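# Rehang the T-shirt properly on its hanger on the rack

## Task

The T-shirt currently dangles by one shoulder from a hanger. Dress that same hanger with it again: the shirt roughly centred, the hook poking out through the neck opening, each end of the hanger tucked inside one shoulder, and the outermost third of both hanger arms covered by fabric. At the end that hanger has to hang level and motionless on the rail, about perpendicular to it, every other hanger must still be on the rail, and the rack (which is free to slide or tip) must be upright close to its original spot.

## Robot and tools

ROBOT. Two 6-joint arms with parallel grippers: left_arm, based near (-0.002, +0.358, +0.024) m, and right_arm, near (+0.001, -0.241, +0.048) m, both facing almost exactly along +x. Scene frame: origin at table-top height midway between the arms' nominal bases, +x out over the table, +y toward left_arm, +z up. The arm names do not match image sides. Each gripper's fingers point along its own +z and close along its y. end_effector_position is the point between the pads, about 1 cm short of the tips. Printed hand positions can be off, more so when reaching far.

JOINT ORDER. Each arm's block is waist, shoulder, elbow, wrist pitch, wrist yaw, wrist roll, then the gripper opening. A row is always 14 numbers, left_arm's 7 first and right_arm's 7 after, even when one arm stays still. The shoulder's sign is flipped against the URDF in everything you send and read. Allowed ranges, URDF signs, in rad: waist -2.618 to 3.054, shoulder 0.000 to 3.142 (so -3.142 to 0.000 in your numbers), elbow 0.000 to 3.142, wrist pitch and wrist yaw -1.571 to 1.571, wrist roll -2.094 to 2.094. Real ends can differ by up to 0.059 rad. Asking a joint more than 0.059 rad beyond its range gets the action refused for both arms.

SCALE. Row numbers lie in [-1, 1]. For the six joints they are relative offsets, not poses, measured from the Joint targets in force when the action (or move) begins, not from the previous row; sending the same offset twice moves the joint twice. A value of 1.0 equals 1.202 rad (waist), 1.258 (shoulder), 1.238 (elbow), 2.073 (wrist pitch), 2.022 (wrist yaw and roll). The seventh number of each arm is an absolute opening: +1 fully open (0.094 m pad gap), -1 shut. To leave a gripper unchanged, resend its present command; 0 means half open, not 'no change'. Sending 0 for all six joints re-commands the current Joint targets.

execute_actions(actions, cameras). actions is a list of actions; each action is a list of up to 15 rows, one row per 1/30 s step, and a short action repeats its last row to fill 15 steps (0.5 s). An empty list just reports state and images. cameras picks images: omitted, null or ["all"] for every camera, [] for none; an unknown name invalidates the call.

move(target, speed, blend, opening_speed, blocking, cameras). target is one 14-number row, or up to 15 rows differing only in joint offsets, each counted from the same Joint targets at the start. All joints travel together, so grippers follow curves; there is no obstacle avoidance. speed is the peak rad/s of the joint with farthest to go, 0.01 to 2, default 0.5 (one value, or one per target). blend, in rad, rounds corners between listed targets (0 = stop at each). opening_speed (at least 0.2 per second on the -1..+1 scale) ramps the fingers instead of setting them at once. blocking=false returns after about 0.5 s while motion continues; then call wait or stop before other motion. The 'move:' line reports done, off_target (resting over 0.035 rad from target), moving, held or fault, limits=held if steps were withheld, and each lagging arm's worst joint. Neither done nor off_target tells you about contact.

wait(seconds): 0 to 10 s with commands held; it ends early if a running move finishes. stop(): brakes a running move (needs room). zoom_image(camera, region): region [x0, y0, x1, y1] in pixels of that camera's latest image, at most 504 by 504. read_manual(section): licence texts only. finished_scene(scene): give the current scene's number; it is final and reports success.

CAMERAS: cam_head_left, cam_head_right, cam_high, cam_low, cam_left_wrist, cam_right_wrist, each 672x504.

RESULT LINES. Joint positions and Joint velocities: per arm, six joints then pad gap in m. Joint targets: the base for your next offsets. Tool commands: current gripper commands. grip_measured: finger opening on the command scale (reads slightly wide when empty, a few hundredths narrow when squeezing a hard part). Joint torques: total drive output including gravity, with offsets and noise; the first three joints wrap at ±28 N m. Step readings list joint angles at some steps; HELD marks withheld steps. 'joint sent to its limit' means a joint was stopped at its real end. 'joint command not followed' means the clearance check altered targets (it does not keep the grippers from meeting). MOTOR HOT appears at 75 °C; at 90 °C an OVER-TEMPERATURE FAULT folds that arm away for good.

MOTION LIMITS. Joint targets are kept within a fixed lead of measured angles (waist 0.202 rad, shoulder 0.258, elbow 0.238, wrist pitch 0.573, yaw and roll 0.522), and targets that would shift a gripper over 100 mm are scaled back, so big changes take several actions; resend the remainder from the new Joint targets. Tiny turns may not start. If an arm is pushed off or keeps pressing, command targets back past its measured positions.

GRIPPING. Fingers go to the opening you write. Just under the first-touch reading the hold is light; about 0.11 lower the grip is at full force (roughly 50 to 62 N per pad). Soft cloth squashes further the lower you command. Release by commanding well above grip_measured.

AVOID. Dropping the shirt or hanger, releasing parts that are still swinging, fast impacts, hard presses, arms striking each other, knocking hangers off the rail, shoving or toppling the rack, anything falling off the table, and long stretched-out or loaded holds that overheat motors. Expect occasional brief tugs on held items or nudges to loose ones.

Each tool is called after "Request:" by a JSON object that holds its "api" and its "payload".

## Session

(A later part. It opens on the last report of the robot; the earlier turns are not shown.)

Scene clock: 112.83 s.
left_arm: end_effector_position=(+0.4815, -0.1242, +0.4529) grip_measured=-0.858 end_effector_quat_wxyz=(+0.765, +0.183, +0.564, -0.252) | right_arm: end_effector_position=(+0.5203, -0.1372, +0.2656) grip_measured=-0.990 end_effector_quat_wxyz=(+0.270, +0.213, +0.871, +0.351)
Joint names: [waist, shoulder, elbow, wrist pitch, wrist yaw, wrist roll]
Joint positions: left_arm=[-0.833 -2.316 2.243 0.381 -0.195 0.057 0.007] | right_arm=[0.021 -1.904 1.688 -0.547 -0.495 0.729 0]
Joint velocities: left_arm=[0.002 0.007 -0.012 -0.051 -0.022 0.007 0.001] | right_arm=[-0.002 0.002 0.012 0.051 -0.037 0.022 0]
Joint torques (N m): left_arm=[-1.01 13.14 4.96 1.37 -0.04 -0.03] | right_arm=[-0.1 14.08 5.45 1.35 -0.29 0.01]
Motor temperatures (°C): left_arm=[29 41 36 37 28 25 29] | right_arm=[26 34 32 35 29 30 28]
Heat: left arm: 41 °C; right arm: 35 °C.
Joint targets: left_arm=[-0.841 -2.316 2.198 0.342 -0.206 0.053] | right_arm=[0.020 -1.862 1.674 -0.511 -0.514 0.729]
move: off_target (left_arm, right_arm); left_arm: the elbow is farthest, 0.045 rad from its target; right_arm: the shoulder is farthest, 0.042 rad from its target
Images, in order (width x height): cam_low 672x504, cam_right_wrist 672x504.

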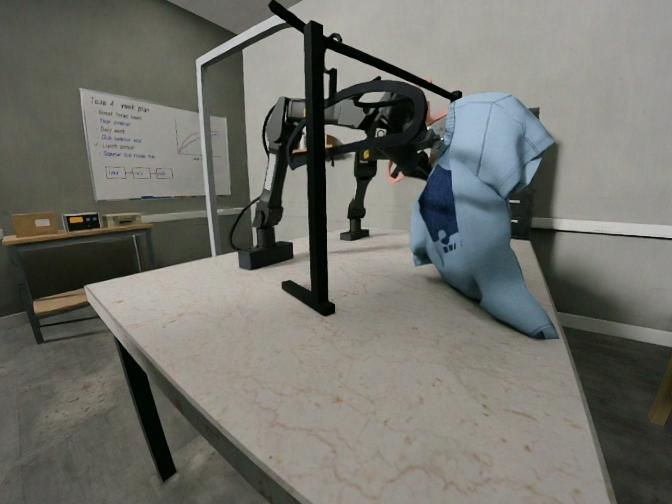

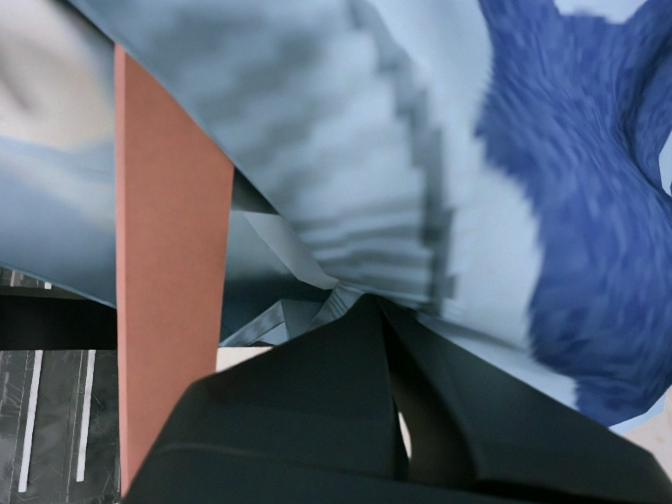

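Request:
{"api": "wait", "payload": {"seconds": 0.1}}

Request:
{"api": "zoom_image", "payload": {"camera": "cam_head_right", "region": [420, 40, 580, 220]}}

Request:
{"api": "zoom_image", "payload": {"camera": "cam_high", "region": [180, 60, 400, 300]}}

Request:
{"api": "zoom_image", "payload": {"camera": "cam_low", "region": [340, 60, 580, 360]}}

Scene clock: 113.20 s.
left_arm: end_effector_position=(+0.4815, -0.1242, +0.4529) grip_measured=-0.858 end_effector_quat_wxyz=(+0.765, +0.183, +0.564, -0.252) | right_arm: end_effector_position=(+0.5202, -0.1369, +0.2657) grip_measured=-0.990 end_effector_quat_wxyz=(+0.270, +0.212, +0.871, +0.352)
Joint names: [waist, shoulder, elbow, wrist pitch, wrist yaw, wrist roll]
Joint positions: left_arm=[-0.833 -2.316 2.243 0.381 -0.195 0.057 0.007] | right_arm=[0.021 -1.904 1.688 -0.547 -0.496 0.729 0]
Joint velocities: left_arm=[-0.017 0.002 0.002 0.051 -0.037 0.051 0] | right_arm=[-0.002 0.007 -0.002 -0.022 -0.007 -0.007 0.001]
Joint torques (N m): left_arm=[-0.9 13.11 5.01 1.37 -0.05 -0.06] | right_arm=[-0.09 14.12 5.48 1.35 -0.29 0.01]
Motor temperatures (°C): left_arm=[29 41 36 37 28 25 29] | right_arm=[26 34 32 35 29 30 28]
Heat: left arm: 41 °C; right arm: 35 °C.
Joint targets: left_arm=[-0.841 -2.316 2.198 0.342 -0.206 0.053] | right_arm=[0.020 -1.862 1.674 -0.511 -0.514 0.729]
Tool commands: left_gripper/opening=-0.95 right_gripper/opening=-1.0
wait: 0.10 s; at rest from the start

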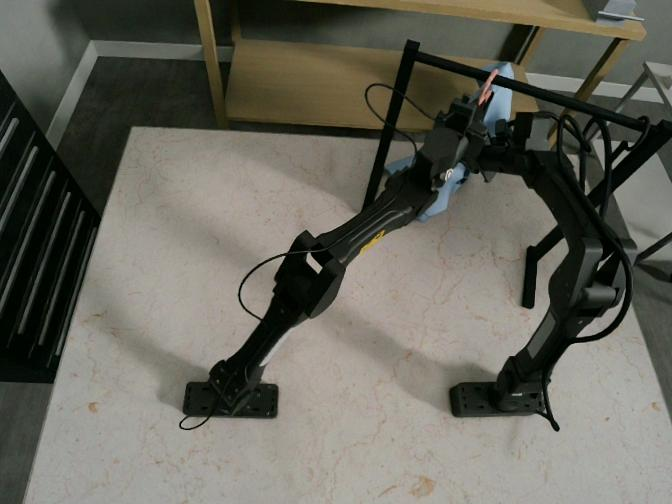

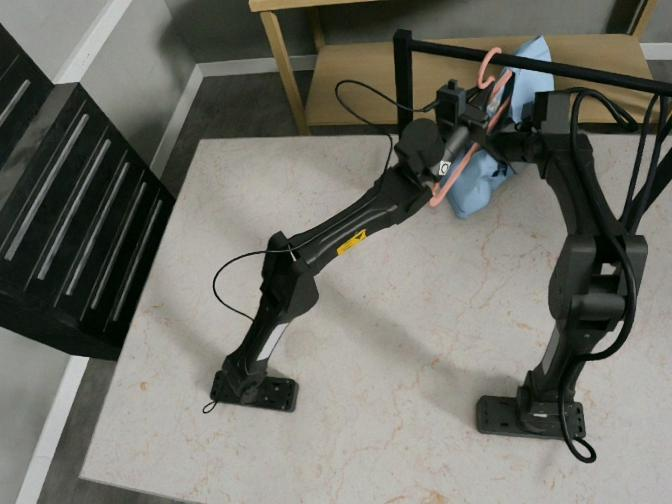

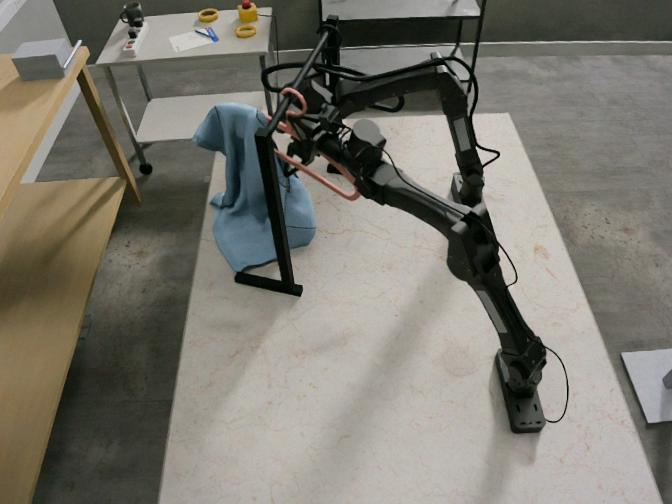

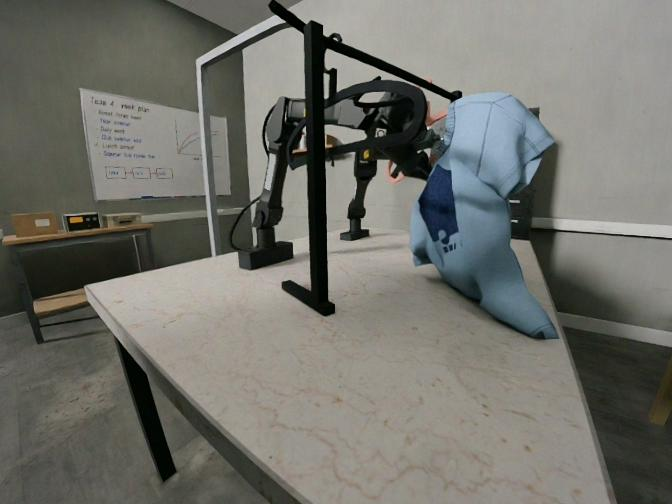

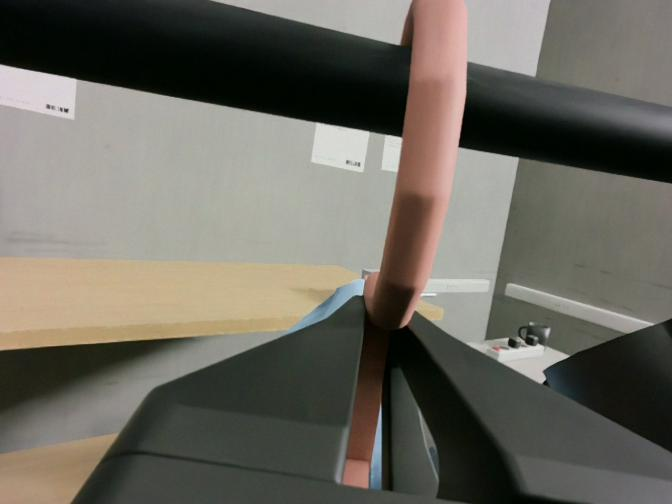

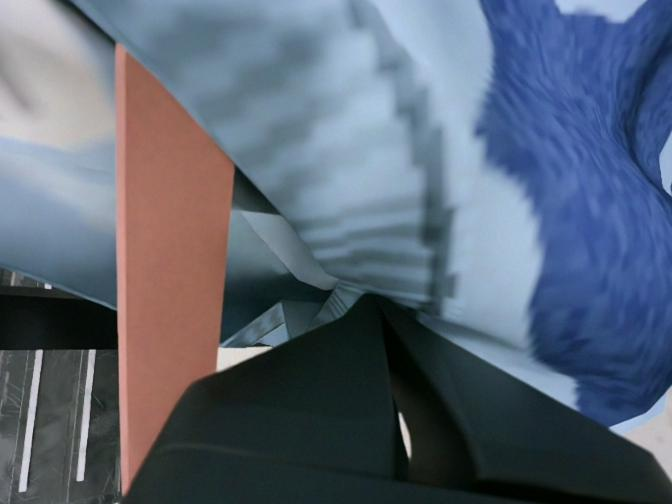

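Scaled by 2.800 from the camera's 672x504 image, which has a finer 960x720 frame.

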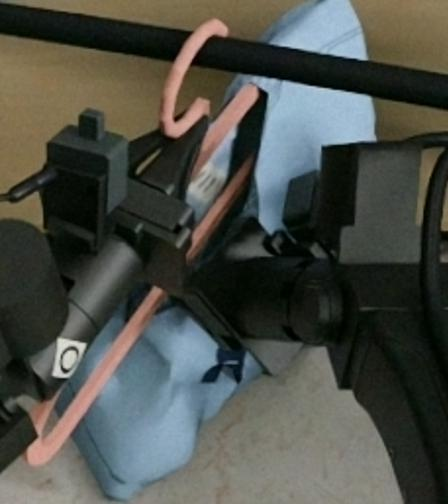

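Scaled by 2.100 from the camera's 672x504 image, which has a finer 960x720 frame.

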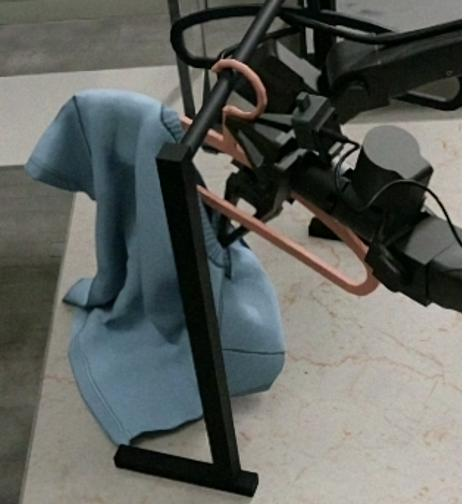

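Scaled by 1.680 from the camera's 672x504 image, which has a finer 960x720 frame.

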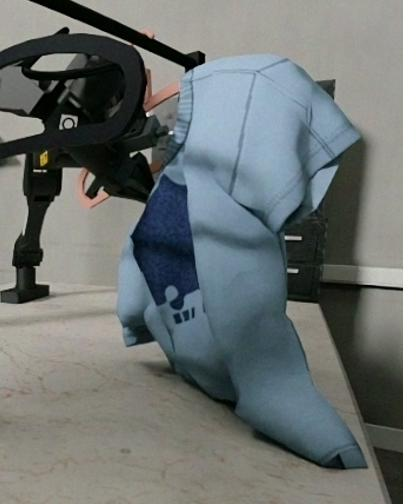

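Request:
{"api": "zoom_image", "payload": {"camera": "cam_high", "region": [260, 110, 370, 210]}}

Scaled by 4.582 from the camera's 672x504 image, which has a finer 960x720 frame.

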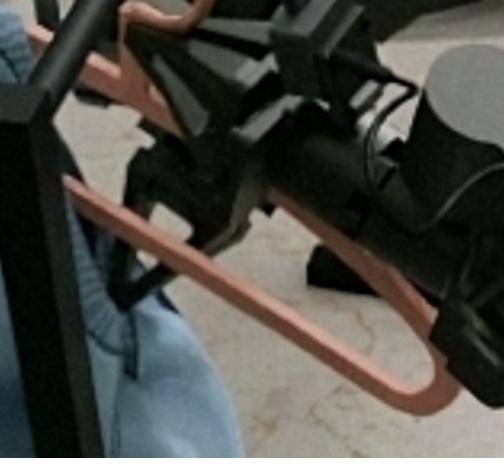

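Request:
{"api": "move", "payload": {"target": [0,0,0,0,0,0,-0.95,-0.0516,-0.003,-0.099,0.052,-0.017,-0.014,-1], "speed": 0.2, "cameras": ["cam_right_wrist","cam_head_right","cam_high"]}}

Scene clock: 115.57 s.
left_arm: end_effector_position=(+0.4815, -0.1242, +0.4529) grip_measured=-0.858 end_effector_quat_wxyz=(+0.765, +0.183, +0.564, -0.252) | right_arm: end_effector_position=(+0.5189, -0.1622, +0.2331) grip_measured=-0.990 end_effector_quat_wxyz=(+0.266, +0.229, +0.867, +0.353)
Joint names: [waist, shoulder, elbow, wrist pitch, wrist yaw, wrist roll]
Joint positions: left_arm=[-0.833 -2.316 2.243 0.381 -0.195 0.057 0.007] | right_arm=[-0.038 -1.904 1.564 -0.444 -0.53 0.716 0]
Joint velocities: left_arm=[-0.002 -0.007 -0.027 0.007 -0.037 0.007 0] | right_arm=[-0.022 -0.002 0.002 0.007 0.022 -0.022 0]
Joint torques (N m): left_arm=[-0.85 13.29 5.05 1.36 -0.04 -0.05] | right_arm=[-0.31 13.72 5.55 1.37 -0.31 -0.16]
Motor temperatures (°C): left_arm=[29 42 35 37 28 25 29] | right_arm=[26 35 32 35 29 30 28]
Heat: left arm: 42 °C; right arm: 35 °C.
Joint targets: left_arm=[-0.841 -2.316 2.198 0.342 -0.206 0.053] | right_arm=[-0.041 -1.866 1.551 -0.403 -0.548 0.700]
move: off_target (left_arm, right_arm); left_arm: the elbow is farthest, 0.045 rad from its target; right_arm: the wrist pitch is farthest, 0.041 rad from its target
Images, in order (width x height): cam_head_right 672x504, cam_high 672x504, cam_right_wrist 672x504.

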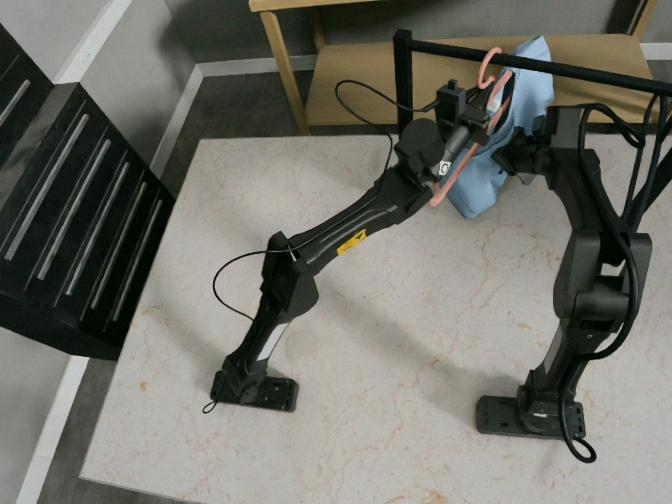

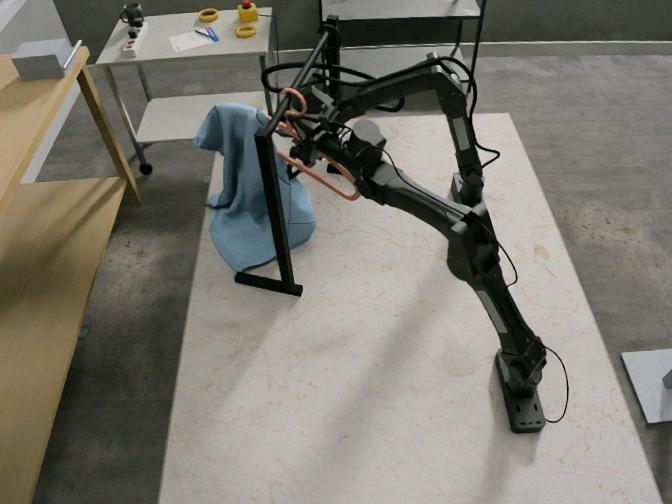

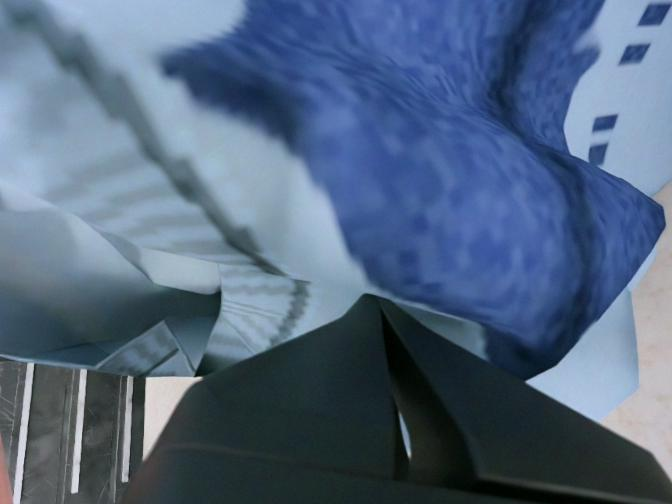

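Request:
{"api": "move", "payload": {"target": [[0,0,0,0,0,0,-0.95,-0.1206,0.1033,-0.158,0.021,-0.115,0.099,-0.3],[0,0,0,0,0,0,-0.95,-0.024,0.105,0.0186,-0.0507,-0.075,0.668,-0.3]], "speed": [0.3,0.8], "blend": 0.03, "cameras": ["cam_right_wrist","cam_head_right","cam_high"]}}

Scene clock: 120.40 s.
left_arm: end_effector_position=(+0.4815, -0.1242, +0.4529) grip_measured=-0.858 end_effector_quat_wxyz=(+0.765, +0.183, +0.564, -0.252) | right_arm: end_effector_position=(+0.4873, -0.1545, +0.2850) grip_measured=-0.302 end_effector_quat_wxyz=(-0.054, +0.678, +0.544, +0.491)
Joint names: [waist, shoulder, elbow, wrist pitch, wrist yaw, wrist roll]
Joint positions: left_arm=[-0.833 -2.316 2.243 0.381 -0.195 0.057 0.007] | right_arm=[-0.075 -1.779 1.532 -0.487 -0.7 2.049 0.033]
Joint velocities: left_arm=[-0.002 -0.007 -0.002 -0.037 -0.022 -0.022 -0.001] | right_arm=[0.017 0.007 -0.002 -0.007 0.007 -0.066 0]
Joint torques (N m): left_arm=[-0.76 13.07 4.78 1.39 -0.02 -0.07] | right_arm=[0.32 13.24 9.54 0.8 -0.15 0.03]
Motor temperatures (°C): left_arm=[29 42 35 37 28 25 29] | right_arm=[26 35 32 35 29 29 28]
Heat: left arm: 42 °C; right arm: 35 °C.
Joint targets: left_arm=[-0.841 -2.316 2.198 0.342 -0.206 0.053] | right_arm=[-0.070 -1.734 1.574 -0.508 -0.700 2.051]
move: off_target (left_arm, right_arm); left_arm: the elbow is farthest, 0.045 rad from its target; right_arm: the shoulder is farthest, 0.045 rad from its target
Images, in order (width x height): cam_head_right 672x504, cam_high 672x504, cam_right_wrist 672x504.

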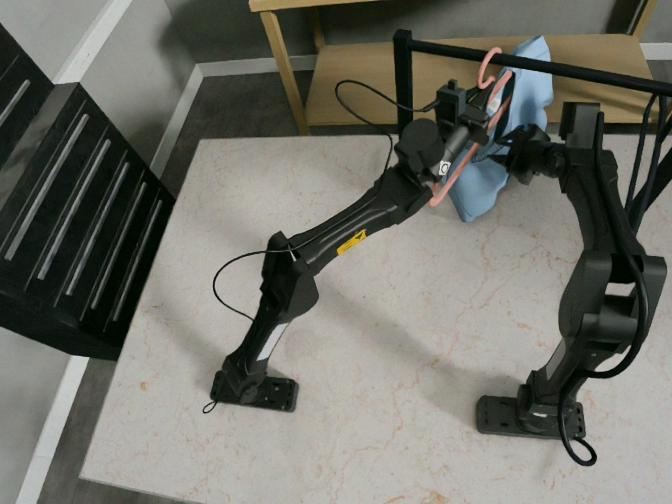

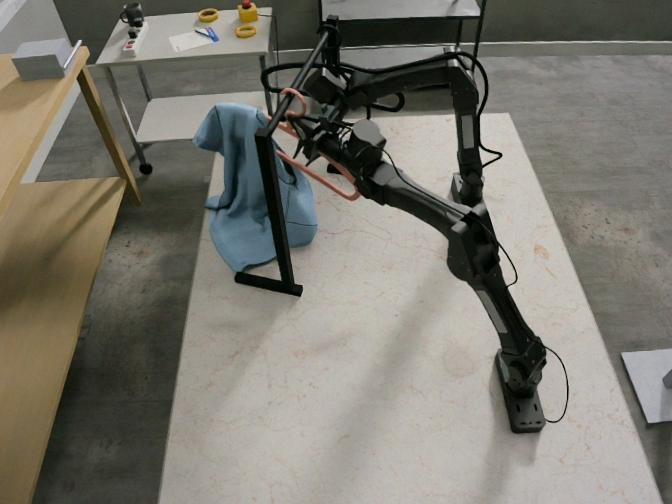

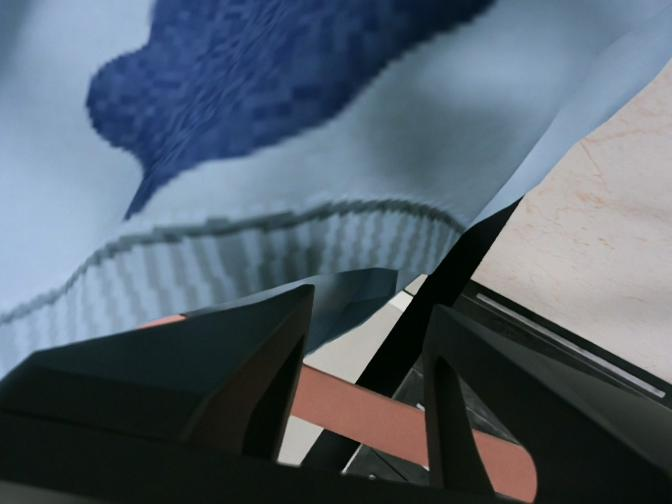

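Request:
{"api": "move", "payload": {"target": [0,0,0,0,0,0,-0.95,0.081,-0.089,-0.097,0.1336,0.0366,0.013,-0.3], "speed": 0.15, "cameras": ["cam_right_wrist","cam_high"]}}

Scene clock: 123.63 s.
left_arm: end_effector_position=(+0.4817, -0.1240, +0.4529) grip_measured=-0.858 end_effector_quat_wxyz=(+0.766, +0.184, +0.564, -0.249) | right_arm: end_effector_position=(+0.5075, -0.1171, +0.2610) grip_measured=-0.302 end_effector_quat_wxyz=(-0.030, +0.654, +0.562, +0.506)
Joint names: [waist, shoulder, elbow, wrist pitch, wrist yaw, wrist roll]
Joint positions: left_arm=[-0.833 -2.316 2.243 0.381 -0.197 0.063 0.007] | right_arm=[0.023 -1.834 1.468 -0.277 -0.625 2.077 0.033]
Joint velocities: left_arm=[0.002 0.007 0.012 0.081 -0.022 0.022 0.001] | right_arm=[0.012 -0.017 0.007 0.022 -0.022 -0.051 0.001]
Joint torques (N m): left_arm=[-0.84 13.07 5.11 1.37 -0.04 -0.1] | right_arm=[0.32 8.68 5.61 1.49 -0.13 0.02]
Motor temperatures (°C): left_arm=[29 42 35 37 28 25 29] | right_arm=[26 35 32 35 29 29 28]
Heat: left arm: 42 °C; right arm: 35 °C.
Joint targets: left_arm=[-0.841 -2.316 2.198 0.342 -0.206 0.053] | right_arm=[0.027 -1.846 1.454 -0.231 -0.626 2.077]
move: off_target (left_arm, right_arm); left_arm: the elbow is farthest, 0.045 rad from its target; right_arm: the wrist pitch is farthest, 0.046 rad from its target
Images, in order (width x height): cam_high 672x504, cam_right_wrist 672x504.

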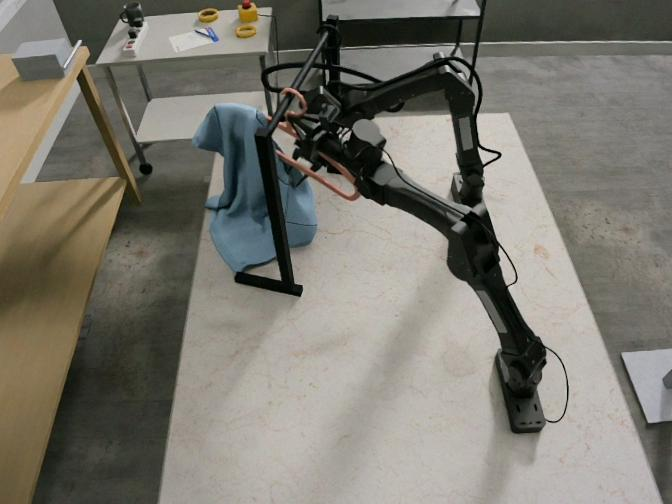

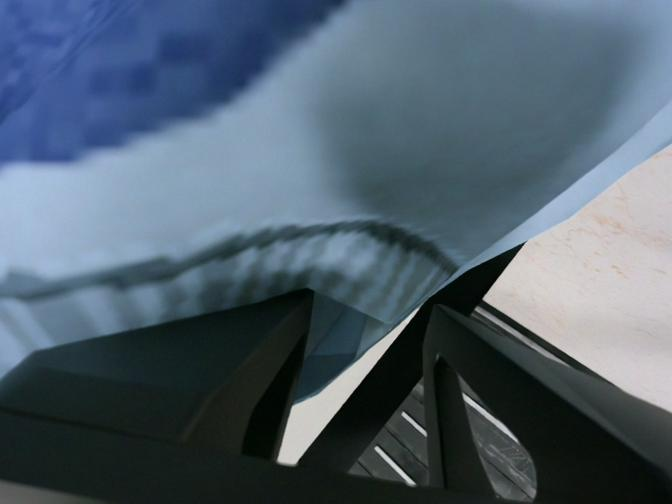

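Request:
{"api": "move", "payload": {"target": [0,0,0,0,0,0,-0.95,0.039,-0.039,0.030,0.006,0.023,0,-0.3], "speed": 0.1, "cameras": ["cam_right_wrist"]}}

Request:
{"api": "move", "payload": {"target": [0,0,0,0,0,0,-0.95,-0.037,-0.018,-0.0386,0.034,-0.022,0,-0.3], "speed": 0.1, "cameras": ["cam_right_wrist"]}}

Scene clock: 125.17 s.
left_arm: end_effector_position=(+0.4822, -0.1234, +0.4529) grip_measured=-0.858 end_effector_quat_wxyz=(+0.766, +0.183, +0.564, -0.247) | right_arm: end_effector_position=(+0.5116, -0.1022, +0.2360) grip_measured=-0.302 end_effector_quat_wxyz=(-0.031, +0.662, +0.571, +0.485)
Joint names: [waist, shoulder, elbow, wrist pitch, wrist yaw, wrist roll]
Joint positions: left_arm=[-0.833 -2.316 2.243 0.381 -0.201 0.065 0.007] | right_arm=[0.065 -1.882 1.468 -0.266 -0.578 2.077 0.033]
Joint velocities: left_arm=[-0.022 0.002 -0.007 -0.007 0.037 0.022 0] | right_arm=[0.012 0.012 -0.002 0.051 0.022 0.022 0]
Joint torques (N m): left_arm=[-0.85 13.12 4.94 1.37 -0.07 -0.07] | right_arm=[0.69 8.99 8.2 1.49 -0.12 0.01]
Motor temperatures (°C): left_arm=[29 42 35 37 28 25 29] | right_arm=[26 35 32 36 29 29 28]
Heat: left arm: 42 °C; right arm: 36 °C.
Joint targets: left_arm=[-0.841 -2.316 2.198 0.342 -0.206 0.053] | right_arm=[0.074 -1.895 1.491 -0.219 -0.579 2.077]
move: off_target (left_arm, right_arm); left_arm: the elbow is farthest, 0.045 rad from its target; right_arm: the wrist pitch is farthest, 0.048 rad from its target
Images, in order (width x height): cam_right_wrist 672x504.

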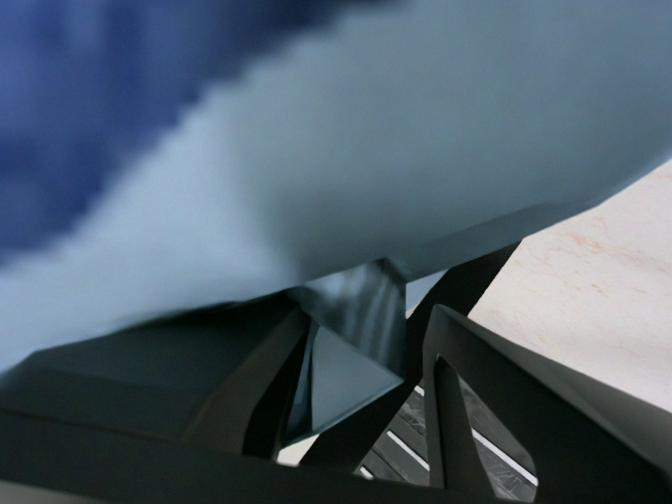

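Scene clock: 126.40 s.
left_arm: end_effector_position=(+0.4817, -0.1240, +0.4529) grip_measured=-0.858 end_effector_quat_wxyz=(+0.765, +0.184, +0.564, -0.250) | right_arm: end_effector_position=(+0.5234, -0.1136, +0.2372) grip_measured=-0.302 end_effector_quat_wxyz=(-0.022, +0.652, +0.564, +0.507)
Joint names: [waist, shoulder, elbow, wrist pitch, wrist yaw, wrist roll]
Joint positions: left_arm=[-0.833 -2.316 2.243 0.381 -0.197 0.062 0.007] | right_arm=[0.034 -1.902 1.458 -0.188 -0.605 2.077 0.033]
Joint velocities: left_arm=[0.017 0.002 -0.002 -0.022 -0.022 0.007 0.001] | right_arm=[0.012 0.017 0.002 0.022 -0.007 0.022 0.002]
Joint torques (N m): left_arm=[-0.77 13.12 5.12 1.42 0 -0.06] | right_arm=[-0.35 9.01 5.49 1.42 -0.29 0]
Motor temperatures (°C): left_arm=[29 42 35 37 28 25 29] | right_arm=[26 35 32 36 29 29 28]
Heat: left arm: 42 °C; right arm: 36 °C.
Joint targets: left_arm=[-0.841 -2.316 2.198 0.342 -0.206 0.053] | right_arm=[0.030 -1.917 1.443 -0.149 -0.624 2.077]
move: off_target (left_arm, right_arm); left_arm: the elbow is farthest, 0.045 rad from its target; right_arm: the wrist pitch is farthest, 0.039 rad from its target
Images, in order (width x height): cam_right_wrist 672x504.

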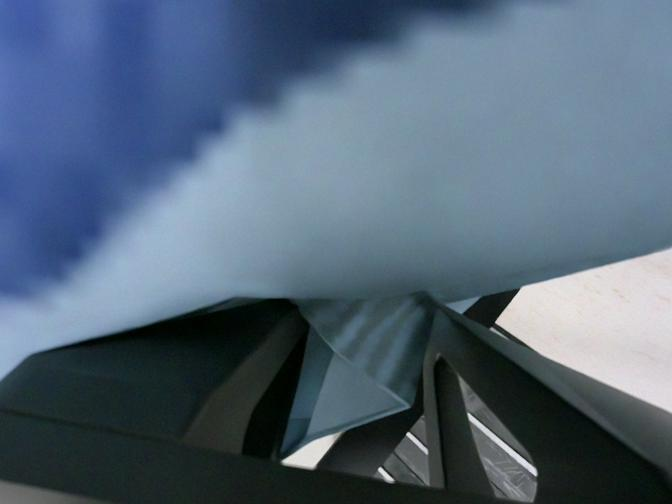

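Request:
{"api": "move", "payload": {"target": [0,0,0,0,0,0,-0.95,0,0,0,0,0,0,-1], "opening_speed": 1, "cameras": ["cam_right_wrist","cam_high"]}}

Request:
{"api": "zoom_image", "payload": {"camera": "cam_high", "region": [190, 80, 390, 280]}}

Scene clock: 127.47 s.
left_arm: end_effector_position=(+0.4815, -0.1242, +0.4529) grip_measured=-0.858 end_effector_quat_wxyz=(+0.765, +0.183, +0.564, -0.252) | right_arm: end_effector_position=(+0.5241, -0.1134, +0.2384) grip_measured=-0.978 end_effector_quat_wxyz=(-0.021, +0.650, +0.564, +0.509)
Joint names: [waist, shoulder, elbow, wrist pitch, wrist yaw, wrist roll]
Joint positions: left_arm=[-0.833 -2.316 2.243 0.381 -0.195 0.057 0.007] | right_arm=[0.034 -1.902 1.458 -0.182 -0.607 2.077 0.001]
Joint velocities: left_arm=[0.002 0.007 0.012 0.051 0.007 0.051 0] | right_arm=[-0.012 0.012 -0.007 0.007 0.081 0.007 -0.002]
Joint torques (N m): left_arm=[-0.57 13.16 5.01 1.38 -0.05 -0.06] | right_arm=[-0.36 9.01 5.48 1.39 -0.28 0]
Motor temperatures (°C): left_arm=[29 42 35 37 28 25 29] | right_arm=[26 35 32 36 29 29 28]
Heat: left arm: 42 °C; right arm: 36 °C.
Joint targets: left_arm=[-0.841 -2.316 2.198 0.342 -0.206 0.053] | right_arm=[0.030 -1.917 1.443 -0.149 -0.624 2.077]
move: off_target (left_arm); left_arm: the elbow is farthest, 0.045 rad from its target
Images, in order (width x height): cam_high 672x504, cam_right_wrist 672x504.

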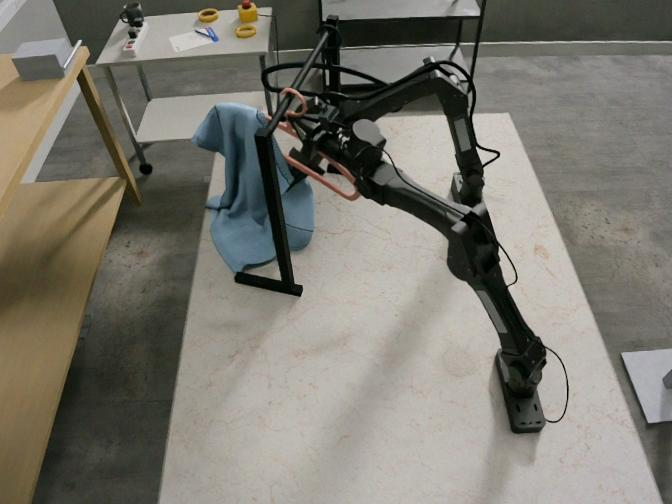

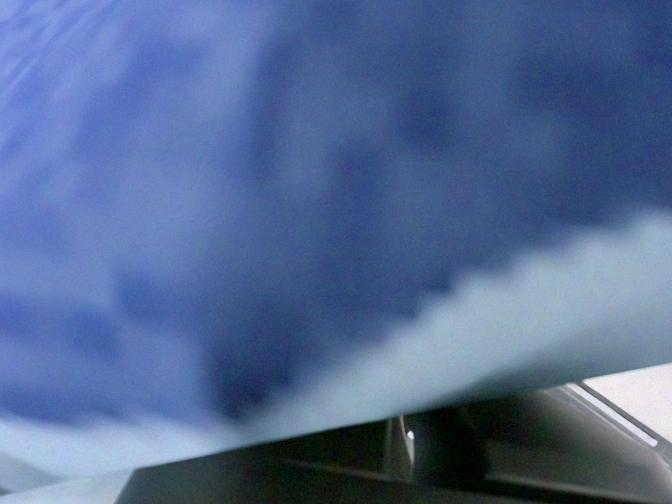

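Scaled by 2.520 from the camera's 672x504 image, which has a finer 960x720 frame.

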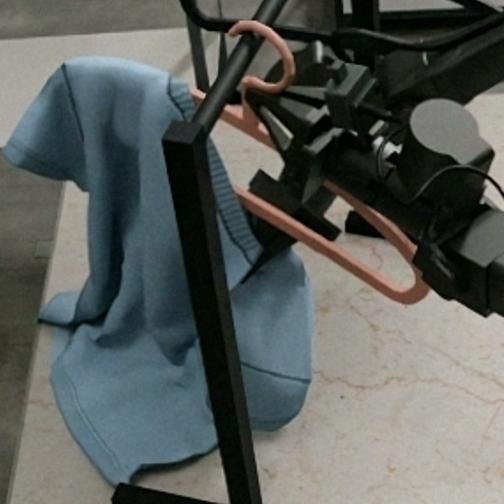

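Request:
{"api": "move", "payload": {"target": [0,0,0,0,0,0,-0.95,0.05,0.113,-0.261,0.125,-0.01,0,-1], "speed": 0.2, "cameras": ["cam_right_wrist","cam_high","cam_head_right"]}}

Request:
{"api": "zoom_image", "payload": {"camera": "cam_high", "region": [190, 80, 390, 280]}}

Scene clock: 130.23 s.
left_arm: end_effector_position=(+0.4815, -0.1242, +0.4529) grip_measured=-0.858 end_effector_quat_wxyz=(+0.765, +0.183, +0.564, -0.253) | right_arm: end_effector_position=(+0.4865, -0.0918, +0.2111) grip_measured=-0.980 end_effector_quat_wxyz=(-0.013, +0.612, +0.578, +0.540)
Joint names: [waist, shoulder, elbow, wrist pitch, wrist yaw, wrist roll]
Joint positions: left_arm=[-0.833 -2.316 2.243 0.381 -0.195 0.055 0.007] | right_arm=[0.078 -1.805 1.148 0.12 -0.618 2.077 0.001]
Joint velocities: left_arm=[0.002 0.002 -0.002 0.066 -0.037 -0.037 0] | right_arm=[-0.002 -0.002 -0.002 0.051 -0.037 0.037 0]
Joint torques (N m): left_arm=[-0.64 13.23 5.12 1.35 -0.04 -0.07] | right_arm=[0.87 11.71 4.42 1.05 -0.34 0]
Motor temperatures (°C): left_arm=[29 42 35 37 28 25 29] | right_arm=[26 35 32 36 29 29 28]
Heat: left arm: 42 °C; right arm: 36 °C.
Joint targets: left_arm=[-0.841 -2.316 2.198 0.342 -0.206 0.053] | right_arm=[0.089 -1.775 1.120 0.111 -0.644 2.077]
move: off_target (left_arm); left_arm: the elbow is farthest, 0.045 rad from its target
Images, in order (width x height): cam_head_right 672x504, cam_high 672x504, cam_right_wrist 672x504.

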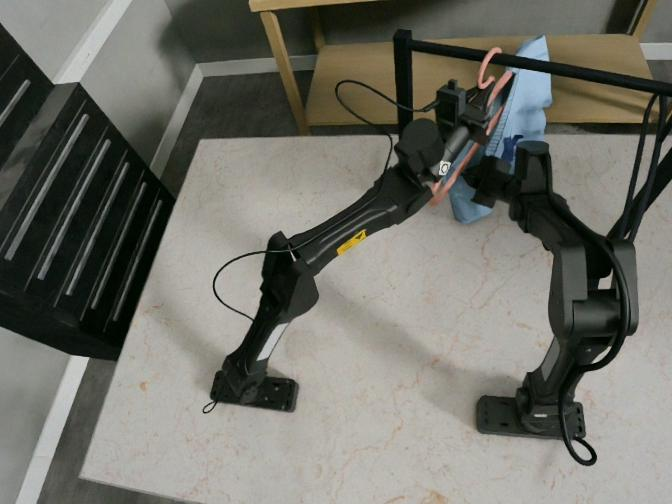

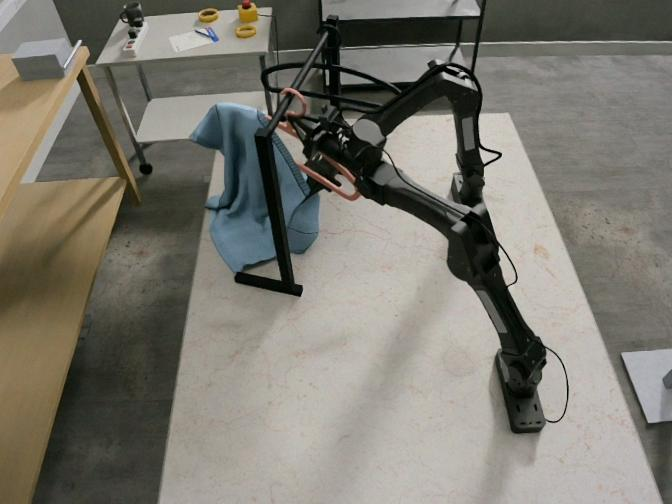

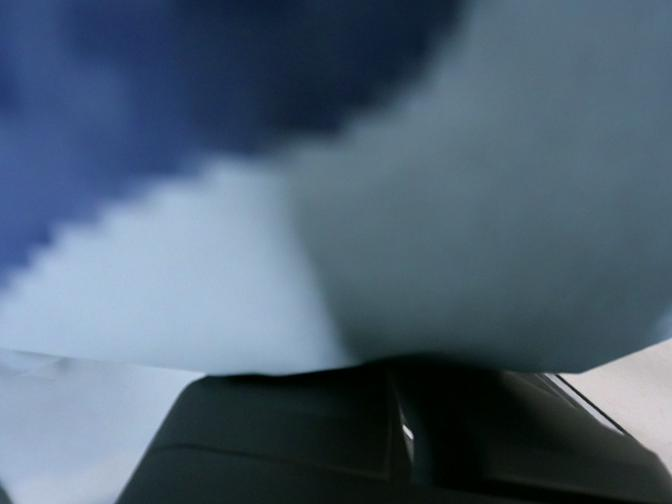

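Scaled by 2.520 from the camera's 672x504 image, which has a finer 960x720 frame.

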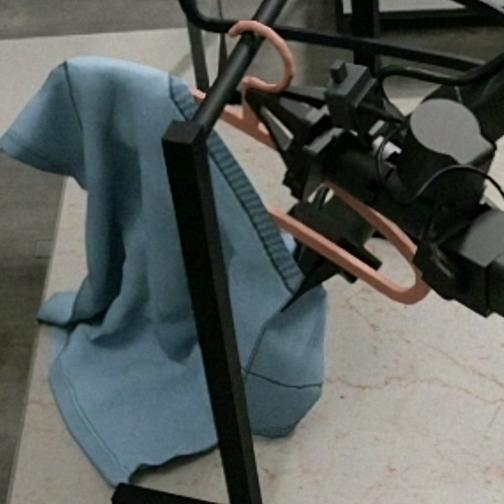

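Request:
{"api": "move", "payload": {"target": [0,0,0,0,0,0,-0.95,0.083,0.043,-0.2,0.142,0.011,0,-1], "speed": 0.2, "cameras": ["cam_high","cam_head_right"]}}

Request:
{"api": "zoom_image", "payload": {"camera": "cam_high", "region": [190, 80, 390, 280]}}

Request:
{"api": "zoom_image", "payload": {"camera": "cam_head_right", "region": [420, 20, 580, 240]}}

Scene clock: 132.93 s.
left_arm: end_effector_position=(+0.4817, -0.1240, +0.4529) grip_measured=-0.858 end_effector_quat_wxyz=(+0.766, +0.184, +0.564, -0.249) | right_arm: end_effector_position=(+0.4433, -0.0504, +0.1949) grip_measured=-0.980 end_effector_quat_wxyz=(-0.010, +0.552, +0.602, +0.576)
Joint names: [waist, shoulder, elbow, wrist pitch, wrist yaw, wrist roll]
Joint positions: left_arm=[-0.833 -2.316 2.243 0.381 -0.197 0.063 0.007] | right_arm=[0.176 -1.744 0.901 0.421 -0.613 2.077 0.001]
Joint velocities: left_arm=[-0.017 0.002 -0.007 -0.022 -0.037 -0.125 -0.001] | right_arm=[0.012 -0.007 0.012 0.022 0.022 0.022 0]
Joint torques (N m): left_arm=[-0.75 13 4.96 1.36 -0.09 -0.1] | right_arm=[0.98 10.11 3.99 1.02 -0.17 0.01]
Motor temperatures (°C): left_arm=[29 42 35 37 28 25 29] | right_arm=[26 35 32 36 29 29 28]
Heat: left arm: 42 °C; right arm: 36 °C.
Joint targets: left_arm=[-0.841 -2.316 2.198 0.342 -0.206 0.053] | right_arm=[0.189 -1.721 0.873 0.405 -0.622 2.077]
move: off_target (left_arm); left_arm: the elbow is farthest, 0.045 rad from its target
Images, in order (width x height): cam_head_right 672x504, cam_high 672x504.

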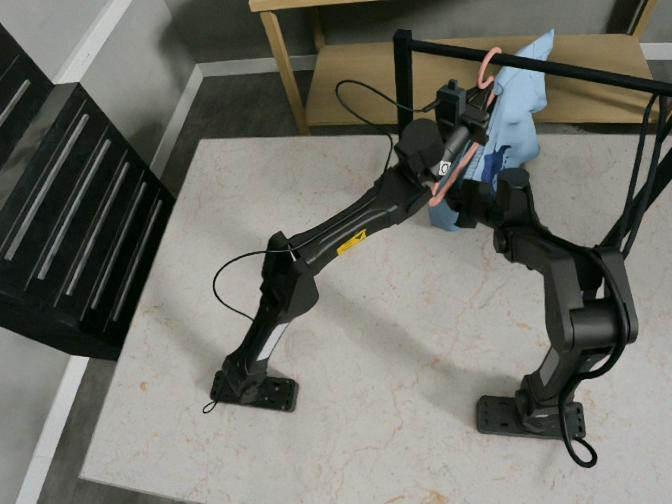

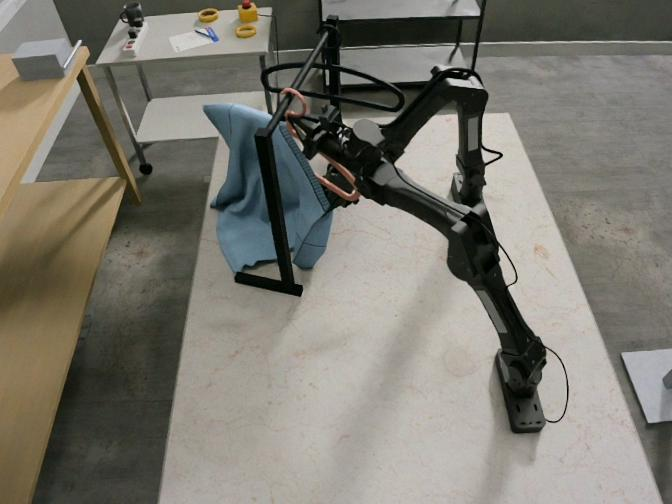

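Scaled by 2.520 from the camera's 672x504 image, which has a finer 960x720 frame.

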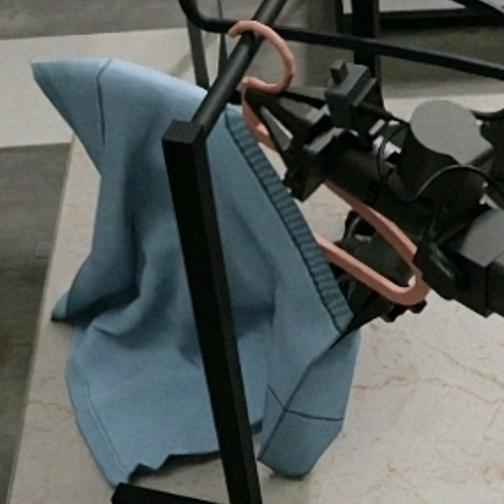

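Scaled by 2.291 from the camera's 672x504 image, which has a finer 960x720 frame.

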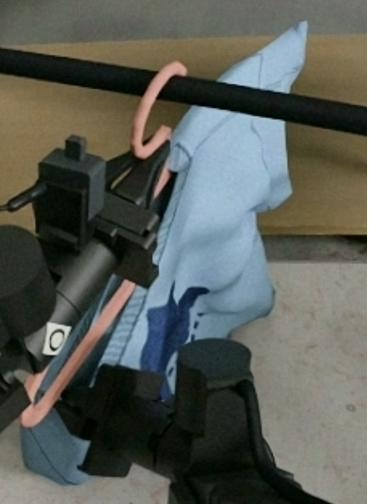

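Request:
{"api": "move", "payload": {"target": [0,0,0,0,0,0,-0.95,0.113,-0.033,-0.176,0.2,0.016,0,-1], "speed": 0.2, "cameras": ["cam_high","cam_head_right","cam_left_wrist"]}}

Request:
{"api": "zoom_image", "payload": {"camera": "cam_high", "region": [190, 80, 390, 280]}}

Request:
{"api": "zoom_image", "payload": {"camera": "cam_head_right", "region": [420, 20, 580, 240]}}

Scene clock: 136.00 s.
left_arm: end_effector_position=(+0.4818, -0.1237, +0.4528) grip_measured=-0.858 end_effector_quat_wxyz=(+0.766, +0.182, +0.565, -0.248) | right_arm: end_effector_position=(+0.4060, -0.0108, +0.1988) grip_measured=-0.979 end_effector_quat_wxyz=(+0.028, +0.466, +0.606, +0.644)
Joint names: [waist, shoulder, elbow, wrist pitch, wrist yaw, wrist roll]
Joint positions: left_arm=[-0.834 -2.316 2.243 0.381 -0.204 0.063 0.007] | right_arm=[0.299 -1.744 0.688 0.857 -0.552 2.077 0.001]
Joint velocities: left_arm=[0.002 0.002 -0.002 -0.037 0.007 -0.037 0] | right_arm=[-0.002 0.002 -0.012 -0.022 0.051 -0.066 0.001]
Joint torques (N m): left_arm=[-0.57 13.07 5.11 1.35 -0.03 -0.08] | right_arm=[2 5.76 3.03 0.93 -0.36 0]
Motor temperatures (°C): left_arm=[29 43 35 37 28 25 29] | right_arm=[26 35 32 35 29 29 28]
Heat: left arm: 43 °C; right arm: 35 °C.
Joint targets: left_arm=[-0.841 -2.316 2.198 0.342 -0.206 0.053] | right_arm=[0.325 -1.762 0.655 0.820 -0.589 2.077]
move: off_target (left_arm, right_arm); left_arm: the elbow is farthest, 0.045 rad from its target; right_arm: the wrist yaw is farthest, 0.038 rad from its target
Images, in order (width x height): cam_head_right 672x504, cam_high 672x504, cam_left_wrist 672x504.

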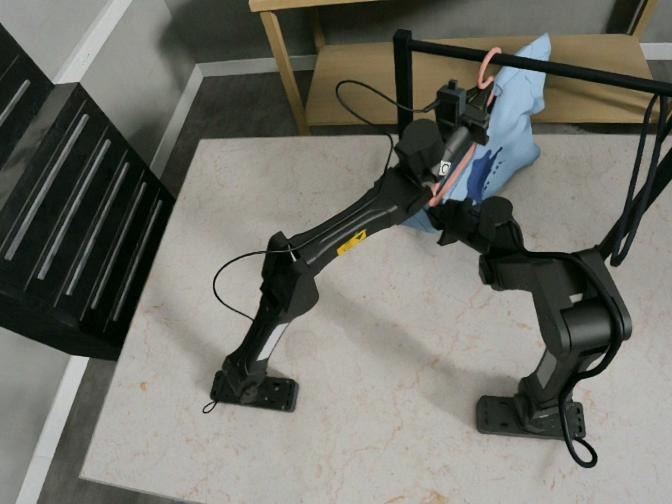

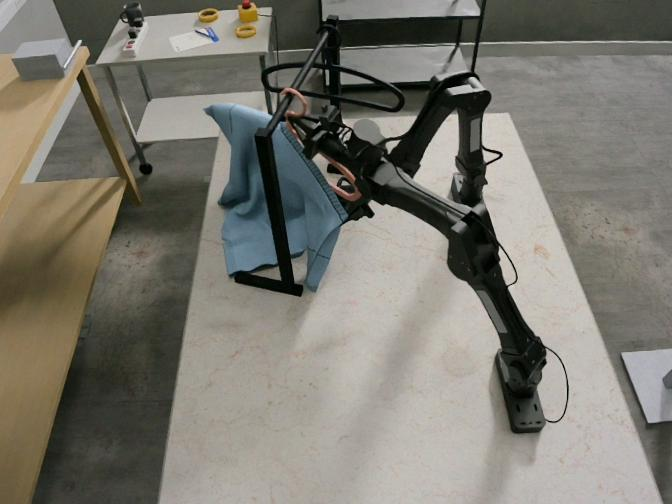

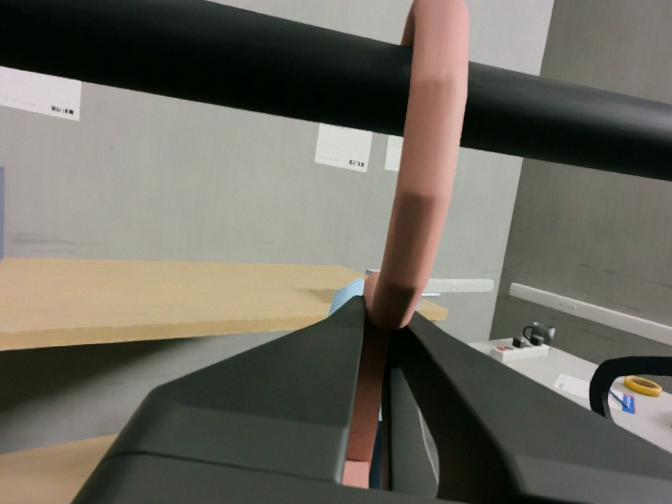

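Scaled by 2.520 from the camera's 672x504 image, which has a finer 960x720 frame.

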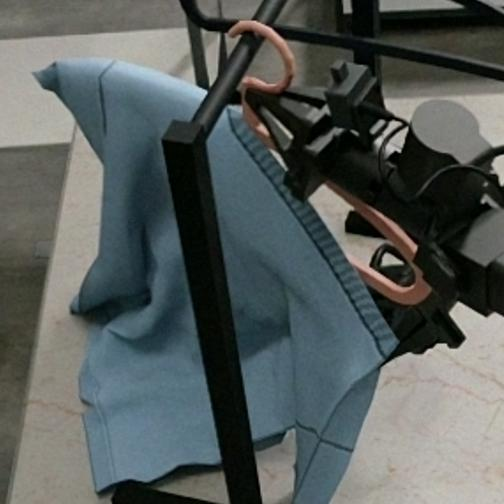

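Scaled by 2.291 from the camera's 672x504 image, which has a finer 960x720 frame.

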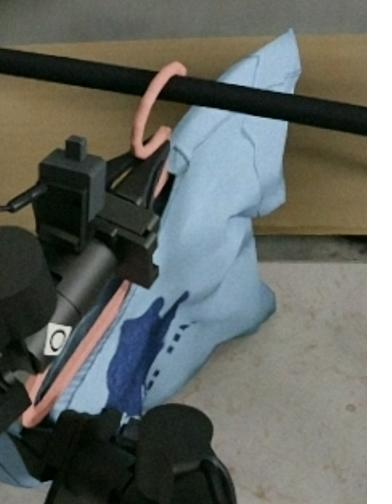

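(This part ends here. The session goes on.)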